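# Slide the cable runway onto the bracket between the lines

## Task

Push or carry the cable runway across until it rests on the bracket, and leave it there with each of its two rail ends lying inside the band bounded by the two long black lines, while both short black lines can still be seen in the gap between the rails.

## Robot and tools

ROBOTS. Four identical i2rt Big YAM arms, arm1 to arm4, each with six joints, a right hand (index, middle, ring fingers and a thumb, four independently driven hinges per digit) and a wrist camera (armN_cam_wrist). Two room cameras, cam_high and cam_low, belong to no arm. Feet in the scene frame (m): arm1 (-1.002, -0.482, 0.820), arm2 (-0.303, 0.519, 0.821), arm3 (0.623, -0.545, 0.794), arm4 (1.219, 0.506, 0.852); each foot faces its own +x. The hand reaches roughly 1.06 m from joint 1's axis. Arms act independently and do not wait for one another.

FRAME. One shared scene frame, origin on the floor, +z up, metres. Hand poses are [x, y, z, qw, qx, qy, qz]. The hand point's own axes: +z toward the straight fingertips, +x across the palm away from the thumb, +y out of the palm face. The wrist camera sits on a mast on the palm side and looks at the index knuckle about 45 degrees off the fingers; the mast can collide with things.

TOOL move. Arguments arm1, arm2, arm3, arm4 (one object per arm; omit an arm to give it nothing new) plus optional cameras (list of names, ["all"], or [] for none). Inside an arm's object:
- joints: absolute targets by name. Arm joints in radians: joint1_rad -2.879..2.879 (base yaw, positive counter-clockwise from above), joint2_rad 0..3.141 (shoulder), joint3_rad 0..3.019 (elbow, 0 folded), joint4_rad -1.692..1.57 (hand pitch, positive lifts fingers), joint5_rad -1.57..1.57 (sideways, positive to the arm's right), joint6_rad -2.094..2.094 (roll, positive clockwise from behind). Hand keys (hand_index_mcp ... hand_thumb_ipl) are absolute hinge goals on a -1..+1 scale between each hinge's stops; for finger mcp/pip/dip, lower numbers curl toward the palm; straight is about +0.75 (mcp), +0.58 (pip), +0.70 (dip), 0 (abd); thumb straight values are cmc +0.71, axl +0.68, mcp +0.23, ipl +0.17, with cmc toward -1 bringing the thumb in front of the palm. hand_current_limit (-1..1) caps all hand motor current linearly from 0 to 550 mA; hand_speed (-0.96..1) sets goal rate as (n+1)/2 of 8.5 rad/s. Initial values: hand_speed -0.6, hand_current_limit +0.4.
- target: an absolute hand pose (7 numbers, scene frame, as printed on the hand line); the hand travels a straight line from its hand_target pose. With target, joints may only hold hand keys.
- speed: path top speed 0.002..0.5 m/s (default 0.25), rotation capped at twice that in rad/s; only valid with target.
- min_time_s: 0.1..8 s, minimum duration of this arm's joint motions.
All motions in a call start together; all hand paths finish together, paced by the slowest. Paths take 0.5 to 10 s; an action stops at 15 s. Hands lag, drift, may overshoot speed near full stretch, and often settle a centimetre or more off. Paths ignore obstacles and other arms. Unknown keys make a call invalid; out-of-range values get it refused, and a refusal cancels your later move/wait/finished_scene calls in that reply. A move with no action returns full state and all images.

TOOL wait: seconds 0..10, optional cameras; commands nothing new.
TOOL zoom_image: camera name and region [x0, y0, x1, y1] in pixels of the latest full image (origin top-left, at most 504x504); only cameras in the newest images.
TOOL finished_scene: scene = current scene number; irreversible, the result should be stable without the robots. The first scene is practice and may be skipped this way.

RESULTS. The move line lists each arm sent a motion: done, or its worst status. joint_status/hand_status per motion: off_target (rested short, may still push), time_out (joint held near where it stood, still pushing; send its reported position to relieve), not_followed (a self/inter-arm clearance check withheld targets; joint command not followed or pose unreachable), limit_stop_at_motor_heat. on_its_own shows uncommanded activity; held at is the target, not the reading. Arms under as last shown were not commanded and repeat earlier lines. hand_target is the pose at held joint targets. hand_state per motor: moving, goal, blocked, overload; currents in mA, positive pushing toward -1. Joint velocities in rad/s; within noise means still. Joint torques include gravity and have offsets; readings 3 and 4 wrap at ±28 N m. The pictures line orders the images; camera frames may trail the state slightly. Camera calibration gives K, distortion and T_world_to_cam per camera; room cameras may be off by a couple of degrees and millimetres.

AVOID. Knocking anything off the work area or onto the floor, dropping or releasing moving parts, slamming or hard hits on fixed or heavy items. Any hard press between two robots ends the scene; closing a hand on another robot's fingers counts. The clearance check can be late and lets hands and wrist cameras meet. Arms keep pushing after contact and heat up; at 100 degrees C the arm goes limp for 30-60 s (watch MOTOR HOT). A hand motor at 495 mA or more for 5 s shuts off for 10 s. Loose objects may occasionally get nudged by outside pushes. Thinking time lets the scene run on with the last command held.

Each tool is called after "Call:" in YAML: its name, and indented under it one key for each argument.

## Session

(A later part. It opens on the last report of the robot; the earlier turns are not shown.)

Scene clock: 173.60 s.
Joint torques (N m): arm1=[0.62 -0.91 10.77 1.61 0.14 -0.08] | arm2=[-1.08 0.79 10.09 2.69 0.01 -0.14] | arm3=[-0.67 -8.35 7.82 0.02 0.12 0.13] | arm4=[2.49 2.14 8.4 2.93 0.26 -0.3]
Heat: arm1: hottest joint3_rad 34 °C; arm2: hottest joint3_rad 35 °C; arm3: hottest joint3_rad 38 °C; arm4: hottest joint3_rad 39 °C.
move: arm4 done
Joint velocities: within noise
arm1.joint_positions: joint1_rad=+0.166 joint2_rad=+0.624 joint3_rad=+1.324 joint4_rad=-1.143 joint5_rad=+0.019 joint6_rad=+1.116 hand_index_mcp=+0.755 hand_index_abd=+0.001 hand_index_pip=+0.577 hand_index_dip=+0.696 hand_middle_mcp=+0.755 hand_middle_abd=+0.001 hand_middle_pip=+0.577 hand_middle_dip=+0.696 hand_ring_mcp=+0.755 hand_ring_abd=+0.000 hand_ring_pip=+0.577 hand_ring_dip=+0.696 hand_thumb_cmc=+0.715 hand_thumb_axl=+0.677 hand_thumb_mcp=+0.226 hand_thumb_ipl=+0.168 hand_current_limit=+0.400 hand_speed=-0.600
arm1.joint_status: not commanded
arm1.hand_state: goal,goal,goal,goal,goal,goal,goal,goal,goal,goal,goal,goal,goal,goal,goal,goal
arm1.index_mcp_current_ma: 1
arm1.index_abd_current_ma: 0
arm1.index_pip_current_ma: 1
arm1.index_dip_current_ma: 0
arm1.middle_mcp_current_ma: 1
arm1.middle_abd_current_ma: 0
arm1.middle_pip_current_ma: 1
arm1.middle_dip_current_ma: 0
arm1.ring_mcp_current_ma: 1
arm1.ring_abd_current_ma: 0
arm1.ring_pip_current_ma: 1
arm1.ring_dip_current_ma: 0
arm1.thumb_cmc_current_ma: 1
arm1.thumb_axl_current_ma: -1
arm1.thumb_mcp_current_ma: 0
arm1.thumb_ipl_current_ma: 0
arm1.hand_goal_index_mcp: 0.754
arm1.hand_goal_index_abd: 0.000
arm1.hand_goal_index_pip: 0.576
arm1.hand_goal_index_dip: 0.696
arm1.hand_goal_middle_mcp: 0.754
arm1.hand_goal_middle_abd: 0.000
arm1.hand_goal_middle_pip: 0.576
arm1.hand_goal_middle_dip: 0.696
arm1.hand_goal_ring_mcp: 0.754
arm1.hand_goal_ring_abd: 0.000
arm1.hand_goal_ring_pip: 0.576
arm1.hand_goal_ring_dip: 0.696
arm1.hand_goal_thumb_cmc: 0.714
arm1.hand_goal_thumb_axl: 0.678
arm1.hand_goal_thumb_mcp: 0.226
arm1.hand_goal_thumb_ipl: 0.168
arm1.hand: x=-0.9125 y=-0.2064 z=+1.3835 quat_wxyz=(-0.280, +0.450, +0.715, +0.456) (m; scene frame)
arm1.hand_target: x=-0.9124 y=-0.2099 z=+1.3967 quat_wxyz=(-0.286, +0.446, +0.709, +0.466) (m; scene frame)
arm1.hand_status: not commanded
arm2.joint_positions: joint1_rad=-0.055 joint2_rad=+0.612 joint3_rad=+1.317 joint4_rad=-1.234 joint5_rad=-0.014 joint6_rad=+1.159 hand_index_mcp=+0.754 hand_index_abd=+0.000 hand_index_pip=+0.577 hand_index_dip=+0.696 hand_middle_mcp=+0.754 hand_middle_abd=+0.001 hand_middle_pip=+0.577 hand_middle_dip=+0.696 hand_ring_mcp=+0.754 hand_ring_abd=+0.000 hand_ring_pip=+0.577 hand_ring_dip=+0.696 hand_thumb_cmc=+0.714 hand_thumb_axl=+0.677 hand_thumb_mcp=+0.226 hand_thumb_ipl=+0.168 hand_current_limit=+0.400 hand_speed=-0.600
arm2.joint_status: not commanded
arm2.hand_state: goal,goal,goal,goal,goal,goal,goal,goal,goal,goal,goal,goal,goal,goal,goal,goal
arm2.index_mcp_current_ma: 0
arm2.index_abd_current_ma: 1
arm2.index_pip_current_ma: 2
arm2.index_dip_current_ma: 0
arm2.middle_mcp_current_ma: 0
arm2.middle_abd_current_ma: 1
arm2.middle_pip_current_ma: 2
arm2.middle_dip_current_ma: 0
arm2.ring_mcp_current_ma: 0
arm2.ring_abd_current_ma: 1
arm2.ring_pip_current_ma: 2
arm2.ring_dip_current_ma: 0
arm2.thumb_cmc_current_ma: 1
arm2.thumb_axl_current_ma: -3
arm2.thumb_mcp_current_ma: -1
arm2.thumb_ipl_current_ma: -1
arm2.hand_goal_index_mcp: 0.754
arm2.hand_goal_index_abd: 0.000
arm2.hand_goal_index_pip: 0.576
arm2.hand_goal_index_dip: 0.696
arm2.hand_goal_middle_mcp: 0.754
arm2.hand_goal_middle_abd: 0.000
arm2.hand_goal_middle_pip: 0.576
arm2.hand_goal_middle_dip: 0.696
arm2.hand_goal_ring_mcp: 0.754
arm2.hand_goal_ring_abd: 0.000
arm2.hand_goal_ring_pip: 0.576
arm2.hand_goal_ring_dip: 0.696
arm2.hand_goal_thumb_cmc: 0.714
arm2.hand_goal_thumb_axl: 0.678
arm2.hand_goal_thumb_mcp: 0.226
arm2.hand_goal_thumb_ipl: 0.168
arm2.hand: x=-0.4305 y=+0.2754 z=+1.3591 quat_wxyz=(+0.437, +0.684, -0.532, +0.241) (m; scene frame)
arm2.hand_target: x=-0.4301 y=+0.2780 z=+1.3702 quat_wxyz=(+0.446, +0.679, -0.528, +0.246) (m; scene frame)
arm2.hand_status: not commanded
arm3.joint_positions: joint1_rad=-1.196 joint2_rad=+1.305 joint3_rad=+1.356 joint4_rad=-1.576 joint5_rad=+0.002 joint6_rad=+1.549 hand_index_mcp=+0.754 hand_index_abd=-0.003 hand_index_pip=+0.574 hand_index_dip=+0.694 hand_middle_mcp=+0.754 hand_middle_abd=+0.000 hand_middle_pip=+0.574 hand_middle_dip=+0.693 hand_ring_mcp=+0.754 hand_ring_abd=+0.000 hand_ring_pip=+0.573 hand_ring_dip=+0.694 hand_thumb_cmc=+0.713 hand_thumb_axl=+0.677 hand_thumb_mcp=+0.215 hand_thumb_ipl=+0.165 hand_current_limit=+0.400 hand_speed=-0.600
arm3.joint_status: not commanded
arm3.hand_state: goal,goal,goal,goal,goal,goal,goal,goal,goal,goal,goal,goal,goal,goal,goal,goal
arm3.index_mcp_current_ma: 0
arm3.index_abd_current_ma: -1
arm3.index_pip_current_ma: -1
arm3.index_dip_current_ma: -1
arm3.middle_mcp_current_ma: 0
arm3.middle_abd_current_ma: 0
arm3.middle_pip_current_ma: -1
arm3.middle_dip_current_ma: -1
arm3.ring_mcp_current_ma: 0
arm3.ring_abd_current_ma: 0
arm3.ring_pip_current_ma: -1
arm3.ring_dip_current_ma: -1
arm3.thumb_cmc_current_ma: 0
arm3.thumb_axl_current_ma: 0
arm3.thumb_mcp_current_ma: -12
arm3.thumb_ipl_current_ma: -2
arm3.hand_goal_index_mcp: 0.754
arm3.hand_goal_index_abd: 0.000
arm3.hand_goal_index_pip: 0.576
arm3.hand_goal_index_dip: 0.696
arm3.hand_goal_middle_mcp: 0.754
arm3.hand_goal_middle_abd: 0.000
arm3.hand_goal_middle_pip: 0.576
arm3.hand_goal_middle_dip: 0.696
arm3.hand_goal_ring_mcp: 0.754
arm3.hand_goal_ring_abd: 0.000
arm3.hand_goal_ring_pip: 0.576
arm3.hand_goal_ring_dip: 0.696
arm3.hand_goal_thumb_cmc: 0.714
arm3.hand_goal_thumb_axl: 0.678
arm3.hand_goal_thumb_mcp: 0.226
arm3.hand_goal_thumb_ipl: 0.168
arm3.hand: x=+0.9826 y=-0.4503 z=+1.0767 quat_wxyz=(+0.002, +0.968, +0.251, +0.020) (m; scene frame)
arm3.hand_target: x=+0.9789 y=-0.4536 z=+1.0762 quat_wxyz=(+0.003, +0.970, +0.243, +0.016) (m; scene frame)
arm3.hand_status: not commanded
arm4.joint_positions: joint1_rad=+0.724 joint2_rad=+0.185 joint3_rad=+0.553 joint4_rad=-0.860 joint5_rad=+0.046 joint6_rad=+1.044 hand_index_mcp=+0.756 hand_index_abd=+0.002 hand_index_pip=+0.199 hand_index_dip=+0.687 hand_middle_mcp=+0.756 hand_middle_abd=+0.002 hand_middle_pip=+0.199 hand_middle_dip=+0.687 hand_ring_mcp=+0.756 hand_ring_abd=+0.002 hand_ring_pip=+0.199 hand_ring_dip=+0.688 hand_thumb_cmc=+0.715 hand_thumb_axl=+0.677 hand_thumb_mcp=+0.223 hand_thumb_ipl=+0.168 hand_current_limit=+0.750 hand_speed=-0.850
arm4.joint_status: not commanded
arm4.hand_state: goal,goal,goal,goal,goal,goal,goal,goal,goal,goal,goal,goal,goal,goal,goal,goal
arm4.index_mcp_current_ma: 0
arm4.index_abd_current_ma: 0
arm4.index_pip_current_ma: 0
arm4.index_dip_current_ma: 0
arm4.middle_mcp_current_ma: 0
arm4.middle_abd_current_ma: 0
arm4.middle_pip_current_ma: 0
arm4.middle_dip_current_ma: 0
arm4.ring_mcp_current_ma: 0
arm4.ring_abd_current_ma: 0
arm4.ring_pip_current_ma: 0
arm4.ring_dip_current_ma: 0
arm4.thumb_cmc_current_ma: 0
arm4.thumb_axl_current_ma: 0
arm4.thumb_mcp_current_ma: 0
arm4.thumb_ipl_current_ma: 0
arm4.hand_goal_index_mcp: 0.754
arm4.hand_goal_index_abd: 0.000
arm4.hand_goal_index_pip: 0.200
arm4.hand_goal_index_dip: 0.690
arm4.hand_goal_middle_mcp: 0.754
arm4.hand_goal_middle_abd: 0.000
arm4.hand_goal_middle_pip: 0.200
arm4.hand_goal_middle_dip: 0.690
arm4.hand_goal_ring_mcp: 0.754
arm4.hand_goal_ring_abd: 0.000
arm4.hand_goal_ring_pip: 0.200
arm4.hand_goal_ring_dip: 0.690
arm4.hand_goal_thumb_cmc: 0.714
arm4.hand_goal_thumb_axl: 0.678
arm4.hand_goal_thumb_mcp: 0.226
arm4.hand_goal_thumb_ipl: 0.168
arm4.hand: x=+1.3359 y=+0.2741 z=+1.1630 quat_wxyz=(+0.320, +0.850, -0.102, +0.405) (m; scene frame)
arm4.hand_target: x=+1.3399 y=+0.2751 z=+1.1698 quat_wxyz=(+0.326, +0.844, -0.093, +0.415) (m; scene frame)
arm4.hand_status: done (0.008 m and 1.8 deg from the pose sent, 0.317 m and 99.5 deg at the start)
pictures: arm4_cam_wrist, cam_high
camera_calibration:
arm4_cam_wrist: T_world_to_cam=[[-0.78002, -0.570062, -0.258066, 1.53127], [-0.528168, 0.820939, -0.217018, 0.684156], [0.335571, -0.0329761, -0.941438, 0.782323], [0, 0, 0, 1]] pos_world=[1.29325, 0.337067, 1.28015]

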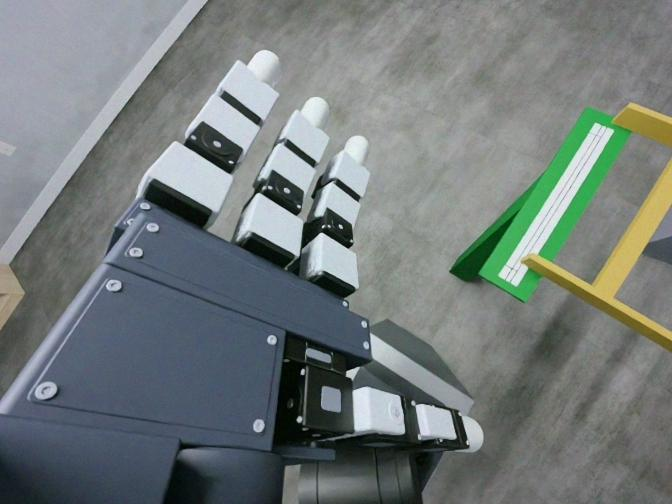

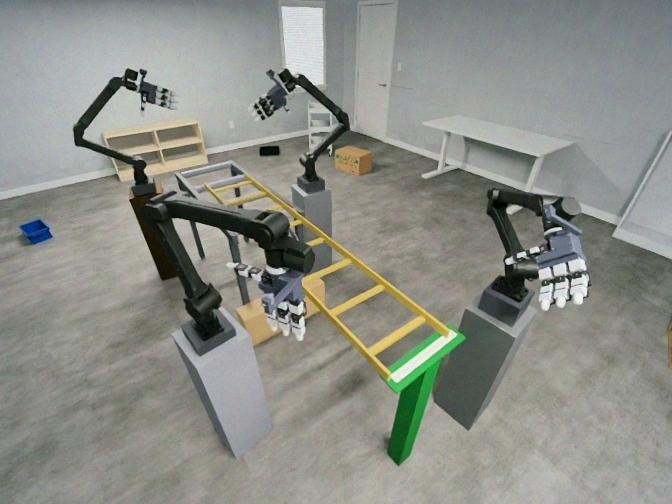

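Call:
move:
  arm3: {"target": [1.06, -0.15, 1.05, 0, 0.7071, 0.7071, 0], "speed": 0.3}

Call:
move:
  arm3: {"target": [1.08, 0.03, 0.98, 0, 0.7071, 0.7071, 0], "speed": 0.25}
  cameras: ["arm4_cam_wrist", "cam_high", "arm3_cam_wrist"]

Scene clock: 179.87 s.
Joint torques (N m): arm1=[0.62 -0.91 10.77 1.61 0.14 -0.08] | arm2=[-0.5 0.73 10.04 2.81 -0.01 -0.16] | arm3=[-0.15 -12.57 12.03 -0.16 -0.03 -0.12] | arm4=[2.67 2.37 8.47 2.95 0.27 -0.3]
Heat: arm1: hottest joint3_rad 34 °C; arm2: hottest joint3_rad 35 °C; arm3: hottest joint3_rad 38 °C; arm4: hottest joint2_rad 38 °C.
move: arm3 off_target
Joint velocities: within noise
arm1, arm2, arm4: as last shown
arm3.joint_positions: joint1_rad=-0.818 joint2_rad=+1.737 joint3_rad=+1.752 joint4_rad=-1.602 joint5_rad=-0.002 joint6_rad=+0.881 hand_index_mcp=+0.754 hand_index_abd=-0.003 hand_index_pip=+0.574 hand_index_dip=+0.694 hand_middle_mcp=+0.754 hand_middle_abd=+0.000 hand_middle_pip=+0.574 hand_middle_dip=+0.693 hand_ring_mcp=+0.754 hand_ring_abd=+0.000 hand_ring_pip=+0.573 hand_ring_dip=+0.694 hand_thumb_cmc=+0.713 hand_thumb_axl=+0.677 hand_thumb_mcp=+0.215 hand_thumb_ipl=+0.165 hand_current_limit=+0.400 hand_speed=-0.600
arm3.joint_status: not commanded
arm3.hand_state: goal,goal,goal,goal,goal,goal,goal,goal,goal,goal,goal,goal,goal,goal,goal,goal
arm3.index_mcp_current_ma: 0
arm3.index_abd_current_ma: -1
arm3.index_pip_current_ma: -1
arm3.index_dip_current_ma: -1
arm3.middle_mcp_current_ma: 0
arm3.middle_abd_current_ma: 0
arm3.middle_pip_current_ma: -1
arm3.middle_dip_current_ma: -1
arm3.ring_mcp_current_ma: 0
arm3.ring_abd_current_ma: 0
arm3.ring_pip_current_ma: -1
arm3.ring_dip_current_ma: -1
arm3.thumb_cmc_current_ma: 0
arm3.thumb_axl_current_ma: 0
arm3.thumb_mcp_current_ma: -12
arm3.thumb_ipl_current_ma: -2
arm3.hand_goal_index_mcp: 0.754
arm3.hand_goal_index_abd: 0.000
arm3.hand_goal_index_pip: 0.576
arm3.hand_goal_index_dip: 0.696
arm3.hand_goal_middle_mcp: 0.754
arm3.hand_goal_middle_abd: 0.000
arm3.hand_goal_middle_pip: 0.576
arm3.hand_goal_middle_dip: 0.696
arm3.hand_goal_ring_mcp: 0.754
arm3.hand_goal_ring_abd: 0.000
arm3.hand_goal_ring_pip: 0.576
arm3.hand_goal_ring_dip: 0.696
arm3.hand_goal_thumb_cmc: 0.714
arm3.hand_goal_thumb_axl: 0.678
arm3.hand_goal_thumb_mcp: 0.226
arm3.hand_goal_thumb_ipl: 0.168
arm3.hand: x=+1.0527 y=-0.1640 z=+1.0380 quat_wxyz=(+0.003, +0.713, +0.701, -0.014) (m; scene frame)
arm3.hand_target: x=+1.0594 y=-0.1505 z=+1.0500 quat_wxyz=(+0.000, +0.707, +0.707, +0.001) (m; scene frame)
arm3.hand_status: off_target (0.020 m and 1.9 deg from the pose sent, 0.311 m and 61.0 deg at the start)
arm4.joint_positions: joint1_rad=+0.724 joint2_rad=+0.185 joint3_rad=+0.553 joint4_rad=-0.860 joint5_rad=+0.047 joint6_rad=+1.044 hand_index_mcp=+0.756 hand_index_abd=+0.002 hand_index_pip=+0.199 hand_index_dip=+0.687 hand_middle_mcp=+0.756 hand_middle_abd=+0.002 hand_middle_pip=+0.199 hand_middle_dip=+0.687 hand_ring_mcp=+0.756 hand_ring_abd=+0.002 hand_ring_pip=+0.199 hand_ring_dip=+0.688 hand_thumb_cmc=+0.715 hand_thumb_axl=+0.677 hand_thumb_mcp=+0.223 hand_thumb_ipl=+0.168 hand_current_limit=+0.750 hand_speed=-0.850
arm4.hand: x=+1.3358 y=+0.2740 z=+1.1630 quat_wxyz=(+0.321, +0.850, -0.102, +0.405) (m; scene frame)
arm4.hand_target: x=+1.3398 y=+0.2751 z=+1.1698 quat_wxyz=(+0.326, +0.844, -0.093, +0.415) (m; scene frame)
pictures: none

Scene clock: 181.67 s.
Joint torques (N m): arm1=[0.62 -0.85 10.78 1.61 0.14 -0.07] | arm2=[-0.67 0.73 10.09 2.74 0.01 -0.14] | arm3=[-0.26 -18.32 11.93 -0.12 0.19 0.12] | arm4=[1.96 2.14 8.25 2.84 0.27 -0.32]
Heat: arm1: hottest joint3_rad 34 °C; arm2: hottest joint3_rad 35 °C; arm3: hottest joint3_rad 38 °C; arm4: hottest joint3_rad 38 °C.
move: arm3 off_target
Joint velocities: within noise
arm1, arm2, arm4: as last shown
arm3.joint_positions: joint1_rad=-0.671 joint2_rad=+2.233 joint3_rad=+2.352 joint4_rad=-1.675 joint5_rad=-0.002 joint6_rad=+0.996 hand_index_mcp=+0.754 hand_index_abd=-0.003 hand_index_pip=+0.574 hand_index_dip=+0.694 hand_middle_mcp=+0.754 hand_middle_abd=+0.000 hand_middle_pip=+0.574 hand_middle_dip=+0.693 hand_ring_mcp=+0.754 hand_ring_abd=+0.000 hand_ring_pip=+0.573 hand_ring_dip=+0.694 hand_thumb_cmc=+0.713 hand_thumb_axl=+0.677 hand_thumb_mcp=+0.215 hand_thumb_ipl=+0.165 hand_current_limit=+0.400 hand_speed=-0.600
arm3.joint_status: not commanded
arm3.hand_state: goal,goal,goal,goal,goal,goal,goal,goal,goal,goal,goal,goal,goal,goal,goal,goal
arm3.index_mcp_current_ma: 0
arm3.index_abd_current_ma: -1
arm3.index_pip_current_ma: -1
arm3.index_dip_current_ma: -1
arm3.middle_mcp_current_ma: 0
arm3.middle_abd_current_ma: 0
arm3.middle_pip_current_ma: -1
arm3.middle_dip_current_ma: -1
arm3.ring_mcp_current_ma: 0
arm3.ring_abd_current_ma: 0
arm3.ring_pip_current_ma: -1
arm3.ring_dip_current_ma: -1
arm3.thumb_cmc_current_ma: 0
arm3.thumb_axl_current_ma: 0
arm3.thumb_mcp_current_ma: -12
arm3.thumb_ipl_current_ma: -2
arm3.hand_goal_index_mcp: 0.754
arm3.hand_goal_index_abd: 0.000
arm3.hand_goal_index_pip: 0.576
arm3.hand_goal_index_dip: 0.696
arm3.hand_goal_middle_mcp: 0.754
arm3.hand_goal_middle_abd: 0.000
arm3.hand_goal_middle_pip: 0.576
arm3.hand_goal_middle_dip: 0.696
arm3.hand_goal_ring_mcp: 0.754
arm3.hand_goal_ring_abd: 0.000
arm3.hand_goal_ring_pip: 0.576
arm3.hand_goal_ring_dip: 0.696
arm3.hand_goal_thumb_cmc: 0.714
arm3.hand_goal_thumb_axl: 0.678
arm3.hand_goal_thumb_mcp: 0.226
arm3.hand_goal_thumb_ipl: 0.168
arm3.hand: x=+1.0766 y=+0.0207 z=+0.9706 quat_wxyz=(+0.001, +0.702, +0.712, +0.001) (m; scene frame)
arm3.hand_target: x=+1.0794 y=+0.0292 z=+0.9798 quat_wxyz=(-0.001, +0.705, +0.709, +0.015) (m; scene frame)
arm3.hand_status: off_target (0.014 m and 0.8 deg from the pose sent, 0.204 m and 1.9 deg at the start; a joint's target at an end of its range on 25 of 54 steps)
pictures: arm3_cam_wrist, arm4_cam_wrist, cam_high
camera_calibration:
arm3_cam_wrist: T_world_to_cam=[[0.635666, -0.769824, 0.0574397, -0.696406], [-0.55659, -0.405489, 0.725111, -0.145674], [-0.534917, -0.492899, -0.686232, 1.37882], [0, 0, 0, 1]] pos_world=[1.09915, 0.0844384, 1.09182]
arm4_cam_wrist: T_world_to_cam=[[-0.780227, -0.569832, -0.257948, 1.53123], [-0.527917, 0.821091, -0.217055, 0.683775], [0.335483, -0.033177, -0.941462, 0.782568], [0, 0, 0, 1]] pos_world=[1.29315, 0.337068, 1.28015]

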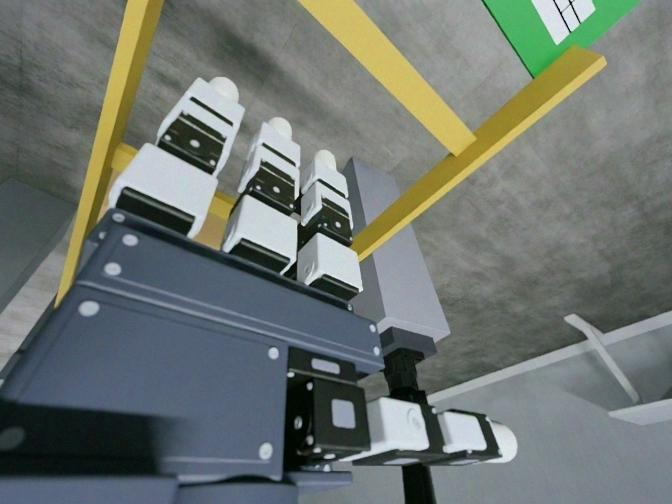

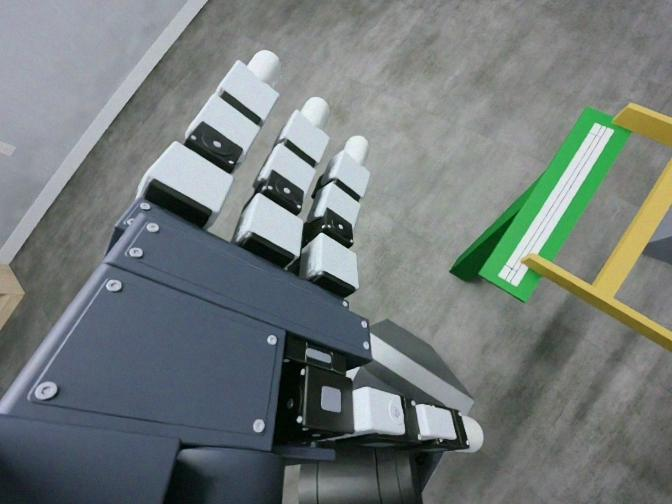

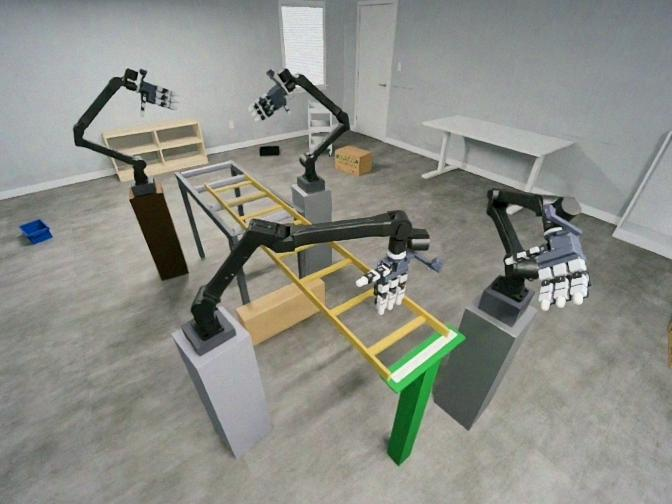

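Call:
move:
  arm3: {"target": [1.075, 0.035, 0.85, 0, 0.7071, 0.7071, 0], "speed": 0.15}
  cameras: ["arm3_cam_wrist", "cam_high"]

Call:
zoom_image:
  camera: "cam_high"
  region: [340, 240, 480, 380]

Scene clock: 183.47 s.
Joint torques (N m): arm1=[0.62 -0.85 10.78 1.59 0.14 -0.08] | arm2=[-0.32 0.67 10.07 2.69 -0.01 -0.14] | arm3=[0.21 -18.84 8.18 0.46 0.04 0.14] | arm4=[2.08 2.26 8.29 2.95 0.27 -0.32]
Heat: arm1: hottest joint3_rad 34 °C; arm2: hottest joint3_rad 35 °C; arm3: hottest joint3_rad 38 °C; arm4: hottest joint3_rad 38 °C.
move: arm3 off_target
Joint velocities: within noise
arm1, arm2, arm4: as last shown
arm3.joint_positions: joint1_rad=-0.667 joint2_rad=+2.282 joint3_rad=+2.148 joint4_rad=-1.420 joint5_rad=-0.002 joint6_rad=+1.011 hand_index_mcp=+0.754 hand_index_abd=-0.003 hand_index_pip=+0.574 hand_index_dip=+0.694 hand_middle_mcp=+0.754 hand_middle_abd=+0.000 hand_middle_pip=+0.574 hand_middle_dip=+0.693 hand_ring_mcp=+0.754 hand_ring_abd=+0.000 hand_ring_pip=+0.573 hand_ring_dip=+0.694 hand_thumb_cmc=+0.713 hand_thumb_axl=+0.677 hand_thumb_mcp=+0.215 hand_thumb_ipl=+0.165 hand_current_limit=+0.400 hand_speed=-0.600
arm3.joint_status: not commanded
arm3.hand_state: goal,goal,goal,goal,goal,goal,goal,goal,goal,goal,goal,goal,goal,goal,goal,goal
arm3.index_mcp_current_ma: 0
arm3.index_abd_current_ma: -1
arm3.index_pip_current_ma: -1
arm3.index_dip_current_ma: -1
arm3.middle_mcp_current_ma: 0
arm3.middle_abd_current_ma: 0
arm3.middle_pip_current_ma: -1
arm3.middle_dip_current_ma: -1
arm3.ring_mcp_current_ma: 0
arm3.ring_abd_current_ma: 0
arm3.ring_pip_current_ma: -1
arm3.ring_dip_current_ma: -1
arm3.thumb_cmc_current_ma: 0
arm3.thumb_axl_current_ma: 0
arm3.thumb_mcp_current_ma: -12
arm3.thumb_ipl_current_ma: -2
arm3.hand_goal_index_mcp: 0.754
arm3.hand_goal_index_abd: 0.000
arm3.hand_goal_index_pip: 0.576
arm3.hand_goal_index_dip: 0.696
arm3.hand_goal_middle_mcp: 0.754
arm3.hand_goal_middle_abd: 0.000
arm3.hand_goal_middle_pip: 0.576
arm3.hand_goal_middle_dip: 0.696
arm3.hand_goal_ring_mcp: 0.754
arm3.hand_goal_ring_abd: 0.000
arm3.hand_goal_ring_pip: 0.576
arm3.hand_goal_ring_dip: 0.696
arm3.hand_goal_thumb_cmc: 0.714
arm3.hand_goal_thumb_axl: 0.678
arm3.hand_goal_thumb_mcp: 0.226
arm3.hand_goal_thumb_ipl: 0.168
arm3.hand: x=+1.0802 y=+0.0302 z=+0.8597 quat_wxyz=(+0.000, +0.706, +0.708, +0.003) (m; scene frame)
arm3.hand_target: x=+1.0750 y=+0.0347 z=+0.8499 quat_wxyz=(+0.000, +0.707, +0.707, +0.000) (m; scene frame)
arm3.hand_status: off_target (0.012 m and 0.4 deg from the pose sent, 0.121 m and 0.8 deg at the start)
pictures: arm3_cam_wrist, cam_high
camera_calibration:
arm3_cam_wrist: T_world_to_cam=[[0.627098, -0.77689, 0.0564744, -0.674817], [-0.561981, -0.401038, 0.723426, -0.0523557], [-0.539374, -0.485397, -0.688088, 1.31558], [0, 0, 0, 1]] pos_world=[1.10334, 0.0933235, 0.981221]

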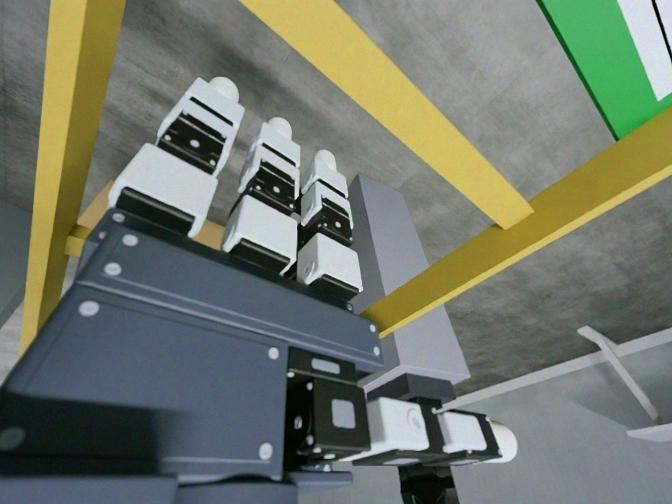

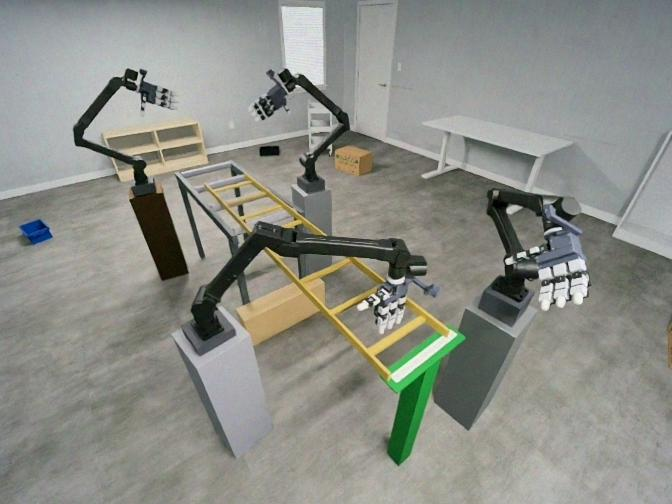

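Scaled by 3.600 from the camera's 672x504 image, which has a finer 960x720 frame.

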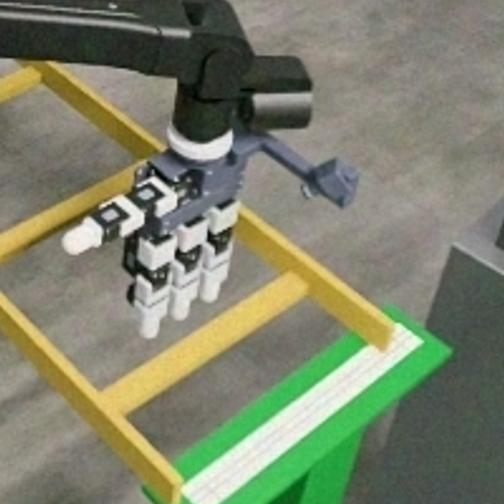

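Call:
move:
  arm3: {"target": [1.075, 0.05, 0.825, 0, 0.7071, 0.7071, 0], "speed": 0.1}

Call:
move:
  arm3: {"target": [1.075, 0.08, 0.82, 0, 0.7071, 0.7071, 0], "speed": 0.05}
  cameras: ["arm3_cam_wrist", "arm4_cam_wrist"]

Call:
zoom_image:
  camera: "arm4_cam_wrist"
  region: [470, 90, 672, 350]

Scene clock: 184.83 s.
Joint torques (N m): arm1=[0.62 -0.85 10.78 1.59 0.15 -0.08] | arm2=[-0.73 0.97 10.06 2.74 0 -0.12] | arm3=[0.03 -19.19 11.08 0.31 0.03 0.15] | arm4=[2.32 2.78 8.32 2.91 0.28 -0.29]
Heat: arm1: hottest joint3_rad 34 °C; arm2: hottest joint3_rad 35 °C; arm3: hottest joint3_rad 39 °C; arm4: hottest joint3_rad 38 °C.
move: arm3 off_target
Joint velocities: within noise
arm1, arm2, arm4: as last shown
arm3.joint_positions: joint1_rad=-0.654 joint2_rad=+2.342 joint3_rad=+2.148 joint4_rad=-1.399 joint5_rad=-0.002 joint6_rad=+1.022 hand_index_mcp=+0.754 hand_index_abd=-0.003 hand_index_pip=+0.574 hand_index_dip=+0.694 hand_middle_mcp=+0.754 hand_middle_abd=+0.000 hand_middle_pip=+0.574 hand_middle_dip=+0.693 hand_ring_mcp=+0.754 hand_ring_abd=+0.000 hand_ring_pip=+0.573 hand_ring_dip=+0.694 hand_thumb_cmc=+0.713 hand_thumb_axl=+0.677 hand_thumb_mcp=+0.215 hand_thumb_ipl=+0.165 hand_current_limit=+0.400 hand_speed=-0.600
arm3.joint_status: not commanded
arm3.hand_state: goal,goal,goal,goal,goal,goal,goal,goal,goal,goal,goal,goal,goal,goal,goal,goal
arm3.index_mcp_current_ma: 0
arm3.index_abd_current_ma: -1
arm3.index_pip_current_ma: -1
arm3.index_dip_current_ma: -1
arm3.middle_mcp_current_ma: 0
arm3.middle_abd_current_ma: 0
arm3.middle_pip_current_ma: -1
arm3.middle_dip_current_ma: -1
arm3.ring_mcp_current_ma: 0
arm3.ring_abd_current_ma: 0
arm3.ring_pip_current_ma: -1
arm3.ring_dip_current_ma: -1
arm3.thumb_cmc_current_ma: 0
arm3.thumb_axl_current_ma: 0
arm3.thumb_mcp_current_ma: -12
arm3.thumb_ipl_current_ma: -2
arm3.hand_goal_index_mcp: 0.754
arm3.hand_goal_index_abd: 0.000
arm3.hand_goal_index_pip: 0.576
arm3.hand_goal_index_dip: 0.696
arm3.hand_goal_middle_mcp: 0.754
arm3.hand_goal_middle_abd: 0.000
arm3.hand_goal_middle_pip: 0.576
arm3.hand_goal_middle_dip: 0.696
arm3.hand_goal_ring_mcp: 0.754
arm3.hand_goal_ring_abd: 0.000
arm3.hand_goal_ring_pip: 0.576
arm3.hand_goal_ring_dip: 0.696
arm3.hand_goal_thumb_cmc: 0.714
arm3.hand_goal_thumb_axl: 0.678
arm3.hand_goal_thumb_mcp: 0.226
arm3.hand_goal_thumb_ipl: 0.168
arm3.hand: x=+1.0726 y=+0.0350 z=+0.8181 quat_wxyz=(+0.005, +0.705, +0.709, -0.017) (m; scene frame)
arm3.hand_target: x=+1.0745 y=+0.0494 z=+0.8250 quat_wxyz=(+0.000, +0.707, +0.707, +0.000) (m; scene frame)
arm3.hand_status: off_target (0.017 m and 2.0 deg from the pose sent, 0.040 m and 0.4 deg at the start)
pictures: none

Scene clock: 186.27 s.
Joint torques (N m): arm1=[0.62 -0.91 10.77 1.61 0.14 -0.08] | arm2=[-0.5 0.79 10.11 2.7 -0.02 -0.16] | arm3=[0.26 -19.6 12.18 0.03 0.02 0.15] | arm4=[2.43 2.49 8.51 2.92 0.31 -0.3]
Heat: arm1: hottest joint3_rad 34 °C; arm2: hottest joint3_rad 35 °C; arm3: hottest joint3_rad 39 °C; arm4: hottest joint3_rad 38 °C.
move: arm3 off_target
Joint velocities: within noise
arm1, arm2, arm4: as last shown
arm3.joint_positions: joint1_rad=-0.636 joint2_rad=+2.438 joint3_rad=+2.319 joint4_rad=-1.468 joint5_rad=-0.002 joint6_rad=+1.041 hand_index_mcp=+0.754 hand_index_abd=-0.003 hand_index_pip=+0.574 hand_index_dip=+0.694 hand_middle_mcp=+0.754 hand_middle_abd=+0.000 hand_middle_pip=+0.574 hand_middle_dip=+0.693 hand_ring_mcp=+0.754 hand_ring_abd=+0.000 hand_ring_pip=+0.573 hand_ring_dip=+0.694 hand_thumb_cmc=+0.713 hand_thumb_axl=+0.677 hand_thumb_mcp=+0.215 hand_thumb_ipl=+0.165 hand_current_limit=+0.400 hand_speed=-0.600
arm3.joint_status: not commanded
arm3.hand_state: goal,goal,goal,goal,goal,goal,goal,goal,goal,goal,goal,goal,goal,goal,goal,goal
arm3.index_mcp_current_ma: 0
arm3.index_abd_current_ma: -1
arm3.index_pip_current_ma: -1
arm3.index_dip_current_ma: -1
arm3.middle_mcp_current_ma: 0
arm3.middle_abd_current_ma: 0
arm3.middle_pip_current_ma: -1
arm3.middle_dip_current_ma: -1
arm3.ring_mcp_current_ma: 0
arm3.ring_abd_current_ma: 0
arm3.ring_pip_current_ma: -1
arm3.ring_dip_current_ma: -1
arm3.thumb_cmc_current_ma: 0
arm3.thumb_axl_current_ma: 0
arm3.thumb_mcp_current_ma: -11
arm3.thumb_ipl_current_ma: -2
arm3.hand_goal_index_mcp: 0.754
arm3.hand_goal_index_abd: 0.000
arm3.hand_goal_index_pip: 0.576
arm3.hand_goal_index_dip: 0.696
arm3.hand_goal_middle_mcp: 0.754
arm3.hand_goal_middle_abd: 0.000
arm3.hand_goal_middle_pip: 0.576
arm3.hand_goal_middle_dip: 0.696
arm3.hand_goal_ring_mcp: 0.754
arm3.hand_goal_ring_abd: 0.000
arm3.hand_goal_ring_pip: 0.576
arm3.hand_goal_ring_dip: 0.696
arm3.hand_goal_thumb_cmc: 0.714
arm3.hand_goal_thumb_axl: 0.678
arm3.hand_goal_thumb_mcp: 0.226
arm3.hand_goal_thumb_ipl: 0.168
arm3.hand: x=+1.0747 y=+0.0640 z=+0.8152 quat_wxyz=(+0.004, +0.705, +0.709, -0.013) (m; scene frame)
arm3.hand_target: x=+1.0744 y=+0.0794 z=+0.8201 quat_wxyz=(+0.000, +0.707, +0.707, +0.001) (m; scene frame)
arm3.hand_status: off_target (0.017 m and 1.6 deg from the pose sent, 0.045 m and 2.0 deg at the start)
pictures: arm3_cam_wrist, arm4_cam_wrist
camera_calibration:
arm3_cam_wrist: T_world_to_cam=[[0.62915, -0.774308, 0.0679542, -0.654174], [-0.549224, -0.380987, 0.743775, -0.041245], [-0.550022, -0.505268, -0.664966, 1.29223], [0, 0, 0, 1]] pos_world=[1.09968, 0.130679, 0.934423]
arm4_cam_wrist: T_world_to_cam=[[-0.780227, -0.569832, -0.257948, 1.53123], [-0.527917, 0.821091, -0.217055, 0.683775], [0.335483, -0.033177, -0.941462, 0.782568], [0, 0, 0, 1]] pos_world=[1.29315, 0.337068, 1.28015]

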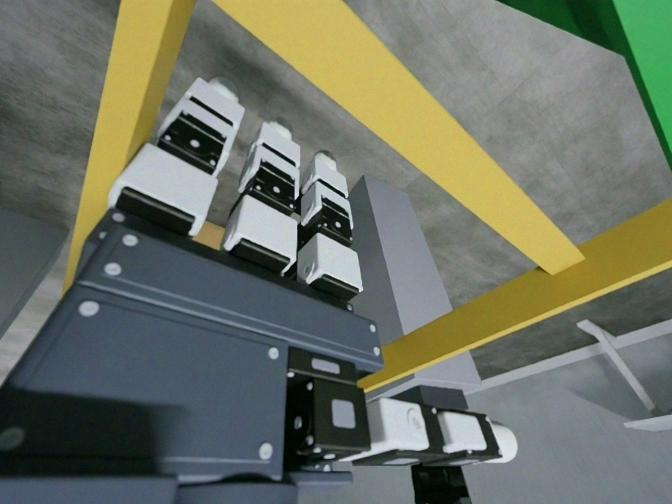

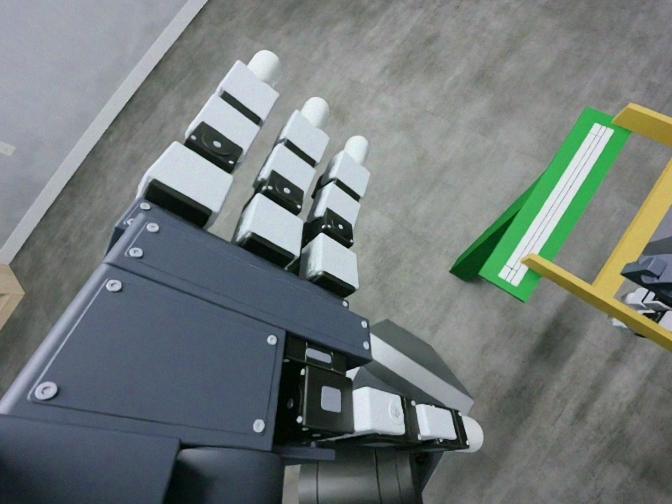

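Scaled by 1.938 from the camera's 672x504 image, which has a finer 960x720 frame.

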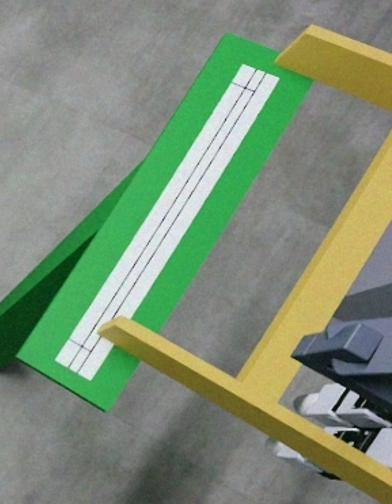

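Call:
move:
  arm3: {"target": [1.075, 0.10, 0.82, 0, 0.7071, 0.7071, 0], "speed": 0.04}
  cameras: ["arm4_cam_wrist"]

Call:
zoom_image:
  camera: "arm4_cam_wrist"
  region: [470, 90, 672, 350]

Scene clock: 187.77 s.
Joint torques (N m): arm1=[0.62 -0.85 10.77 1.61 0.15 -0.08] | arm2=[-0.67 0.5 10.14 2.78 0 -0.16] | arm3=[1.14 -18.55 13.71 1.44 -0.09 0.29] | arm4=[2.78 1.85 8.44 2.97 0.29 -0.32]
Heat: arm1: hottest joint3_rad 34 °C; arm2: hottest joint3_rad 35 °C; arm3: hottest joint3_rad 39 °C; arm4: hottest joint3_rad 38 °C.
move: arm3 off_target
Joint velocities: within noise
arm1, arm2, arm4: as last shown
arm3.joint_positions: joint1_rad=-0.636 joint2_rad=+2.502 joint3_rad=+2.444 joint4_rad=-1.582 joint5_rad=-0.001 joint6_rad=+1.041 hand_index_mcp=+0.754 hand_index_abd=-0.003 hand_index_pip=+0.574 hand_index_dip=+0.694 hand_middle_mcp=+0.754 hand_middle_abd=+0.000 hand_middle_pip=+0.574 hand_middle_dip=+0.693 hand_ring_mcp=+0.754 hand_ring_abd=+0.000 hand_ring_pip=+0.573 hand_ring_dip=+0.694 hand_thumb_cmc=+0.713 hand_thumb_axl=+0.677 hand_thumb_mcp=+0.215 hand_thumb_ipl=+0.165 hand_current_limit=+0.400 hand_speed=-0.600
arm3.joint_status: not commanded
arm3.hand_state: goal,goal,goal,goal,goal,goal,goal,goal,goal,goal,goal,goal,goal,goal,goal,goal
arm3.index_mcp_current_ma: 0
arm3.index_abd_current_ma: -1
arm3.index_pip_current_ma: -1
arm3.index_dip_current_ma: -1
arm3.middle_mcp_current_ma: 0
arm3.middle_abd_current_ma: 0
arm3.middle_pip_current_ma: -1
arm3.middle_dip_current_ma: -1
arm3.ring_mcp_current_ma: 0
arm3.ring_abd_current_ma: 0
arm3.ring_pip_current_ma: -1
arm3.ring_dip_current_ma: -1
arm3.thumb_cmc_current_ma: 0
arm3.thumb_axl_current_ma: 0
arm3.thumb_mcp_current_ma: -11
arm3.thumb_ipl_current_ma: -2
arm3.hand_goal_index_mcp: 0.754
arm3.hand_goal_index_abd: 0.000
arm3.hand_goal_index_pip: 0.576
arm3.hand_goal_index_dip: 0.696
arm3.hand_goal_middle_mcp: 0.754
arm3.hand_goal_middle_abd: 0.000
arm3.hand_goal_middle_pip: 0.576
arm3.hand_goal_middle_dip: 0.696
arm3.hand_goal_ring_mcp: 0.754
arm3.hand_goal_ring_abd: 0.000
arm3.hand_goal_ring_pip: 0.576
arm3.hand_goal_ring_dip: 0.696
arm3.hand_goal_thumb_cmc: 0.714
arm3.hand_goal_thumb_axl: 0.678
arm3.hand_goal_thumb_mcp: 0.226
arm3.hand_goal_thumb_ipl: 0.168
arm3.hand: x=+1.0751 y=+0.0643 z=+0.8163 quat_wxyz=(+0.012, +0.705, +0.708, -0.039) (m; scene frame)
arm3.hand_target: x=+1.0728 y=+0.0975 z=+0.8211 quat_wxyz=(-0.002, +0.706, +0.708, +0.002) (m; scene frame)
arm3.hand_status: off_target (0.036 m and 4.7 deg from the pose sent, 0.036 m and 1.6 deg at the start)
pictures: arm4_cam_wrist
camera_calibration:
arm4_cam_wrist: T_world_to_cam=[[-0.780227, -0.569832, -0.257948, 1.53123], [-0.527917, 0.821091, -0.217055, 0.683775], [0.335483, -0.033177, -0.941462, 0.782568], [0, 0, 0, 1]] pos_world=[1.29315, 0.337068, 1.28015]

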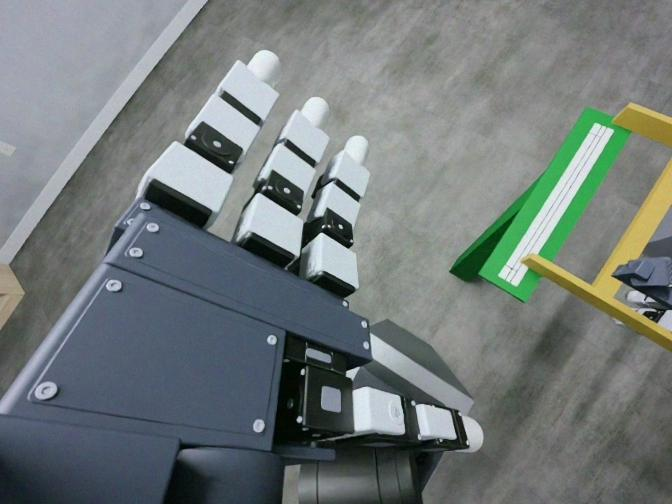

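Scaled by 1.938 from the camera's 672x504 image, which has a finer 960x720 frame.

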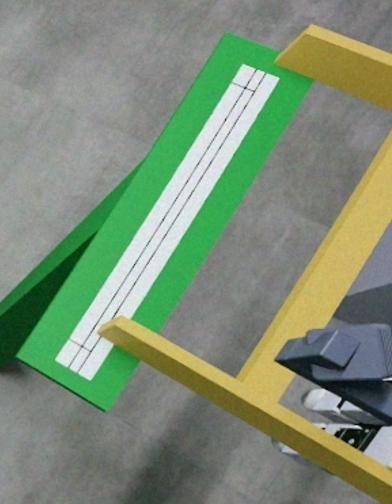

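Call:
move:
  arm3: {"target": [1.075, 0.125, 0.82, 0, 0.7071, 0.7071, 0], "speed": 0.04}
  cameras: ["arm4_cam_wrist"]

Call:
zoom_image:
  camera: "arm4_cam_wrist"
  region: [470, 90, 672, 350]

Scene clock: 189.83 s.
Joint torques (N m): arm1=[0.67 -0.91 10.78 1.61 0.14 -0.07] | arm2=[-0.38 0.97 10.11 2.7 -0.03 -0.13] | arm3=[1.79 -20.13 13.52 0.01 -0.09 0.34] | arm4=[2.2 1.73 8.31 2.95 0.28 -0.29]
Heat: arm1: hottest joint3_rad 34 °C; arm2: hottest joint3_rad 35 °C; arm3: hottest joint3_rad 40 °C; arm4: hottest joint3_rad 38 °C.
move: arm3 off_target
Joint velocities: within noise
arm1, arm2, arm4: as last shown
arm3.joint_positions: joint1_rad=-0.630 joint2_rad=+2.678 joint3_rad=+2.782 joint4_rad=-1.679 joint5_rad=+0.002 joint6_rad=+1.045 hand_index_mcp=+0.754 hand_index_abd=-0.003 hand_index_pip=+0.574 hand_index_dip=+0.694 hand_middle_mcp=+0.754 hand_middle_abd=+0.000 hand_middle_pip=+0.574 hand_middle_dip=+0.693 hand_ring_mcp=+0.754 hand_ring_abd=+0.000 hand_ring_pip=+0.573 hand_ring_dip=+0.694 hand_thumb_cmc=+0.713 hand_thumb_axl=+0.677 hand_thumb_mcp=+0.215 hand_thumb_ipl=+0.165 hand_current_limit=+0.400 hand_speed=-0.600
arm3.joint_status: not commanded
arm3.hand_state: goal,goal,goal,goal,goal,goal,goal,goal,goal,goal,goal,goal,goal,goal,goal,goal
arm3.index_mcp_current_ma: 0
arm3.index_abd_current_ma: -1
arm3.index_pip_current_ma: -1
arm3.index_dip_current_ma: -1
arm3.middle_mcp_current_ma: 0
arm3.middle_abd_current_ma: 0
arm3.middle_pip_current_ma: -1
arm3.middle_dip_current_ma: -1
arm3.ring_mcp_current_ma: 0
arm3.ring_abd_current_ma: 0
arm3.ring_pip_current_ma: -1
arm3.ring_dip_current_ma: -1
arm3.thumb_cmc_current_ma: 0
arm3.thumb_axl_current_ma: 0
arm3.thumb_mcp_current_ma: -11
arm3.thumb_ipl_current_ma: -2
arm3.hand_goal_index_mcp: 0.754
arm3.hand_goal_index_abd: 0.000
arm3.hand_goal_index_pip: 0.576
arm3.hand_goal_index_dip: 0.696
arm3.hand_goal_middle_mcp: 0.754
arm3.hand_goal_middle_abd: 0.000
arm3.hand_goal_middle_pip: 0.576
arm3.hand_goal_middle_dip: 0.696
arm3.hand_goal_ring_mcp: 0.754
arm3.hand_goal_ring_abd: 0.000
arm3.hand_goal_ring_pip: 0.576
arm3.hand_goal_ring_dip: 0.696
arm3.hand_goal_thumb_cmc: 0.714
arm3.hand_goal_thumb_axl: 0.678
arm3.hand_goal_thumb_mcp: 0.226
arm3.hand_goal_thumb_ipl: 0.168
arm3.hand: x=+1.0913 y=+0.1007 z=+0.8155 quat_wxyz=(+0.005, +0.705, +0.709, -0.007) (m; scene frame)
arm3.hand_target: x=+1.0737 y=+0.1232 z=+0.8202 quat_wxyz=(-0.003, +0.704, +0.710, +0.011) (m; scene frame)
arm3.hand_status: off_target (0.030 m and 1.1 deg from the pose sent, 0.061 m and 4.7 deg at the start; a joint's target at an end of its range on 18 of 58 steps)
pictures: arm4_cam_wrist
camera_calibration:
arm4_cam_wrist: T_world_to_cam=[[-0.780227, -0.569832, -0.257948, 1.53123], [-0.527917, 0.821091, -0.217055, 0.683775], [0.335483, -0.033177, -0.941462, 0.782568], [0, 0, 0, 1]] pos_world=[1.29315, 0.337068, 1.28015]

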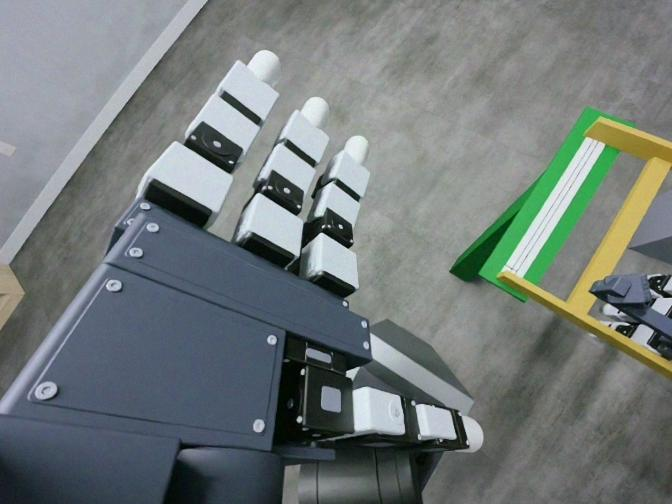

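Scaled by 1.938 from the camera's 672x504 image, which has a finer 960x720 frame.

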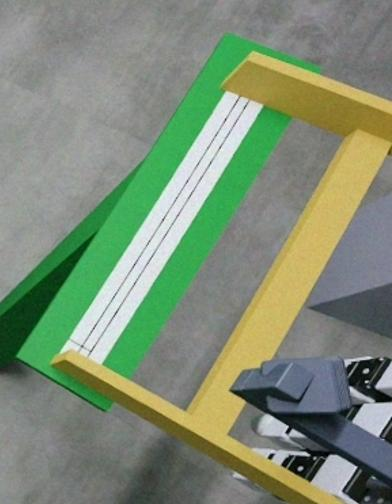

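Call:
zoom_image:
  camera: "arm4_cam_wrist"
  region: [570, 100, 650, 160]

Call:
zoom_image:
  camera: "arm4_cam_wrist"
  region: [480, 250, 540, 295]

Scaled by 6.300 from the camera's 672x504 image, which has a finer 960x720 frame.

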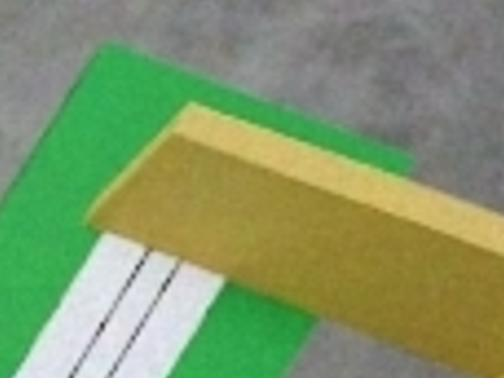

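Scaled by 8.400 from the camera's 672x504 image, which has a finer 960x720 frame.

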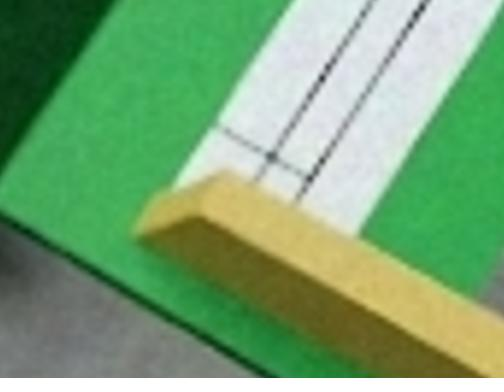

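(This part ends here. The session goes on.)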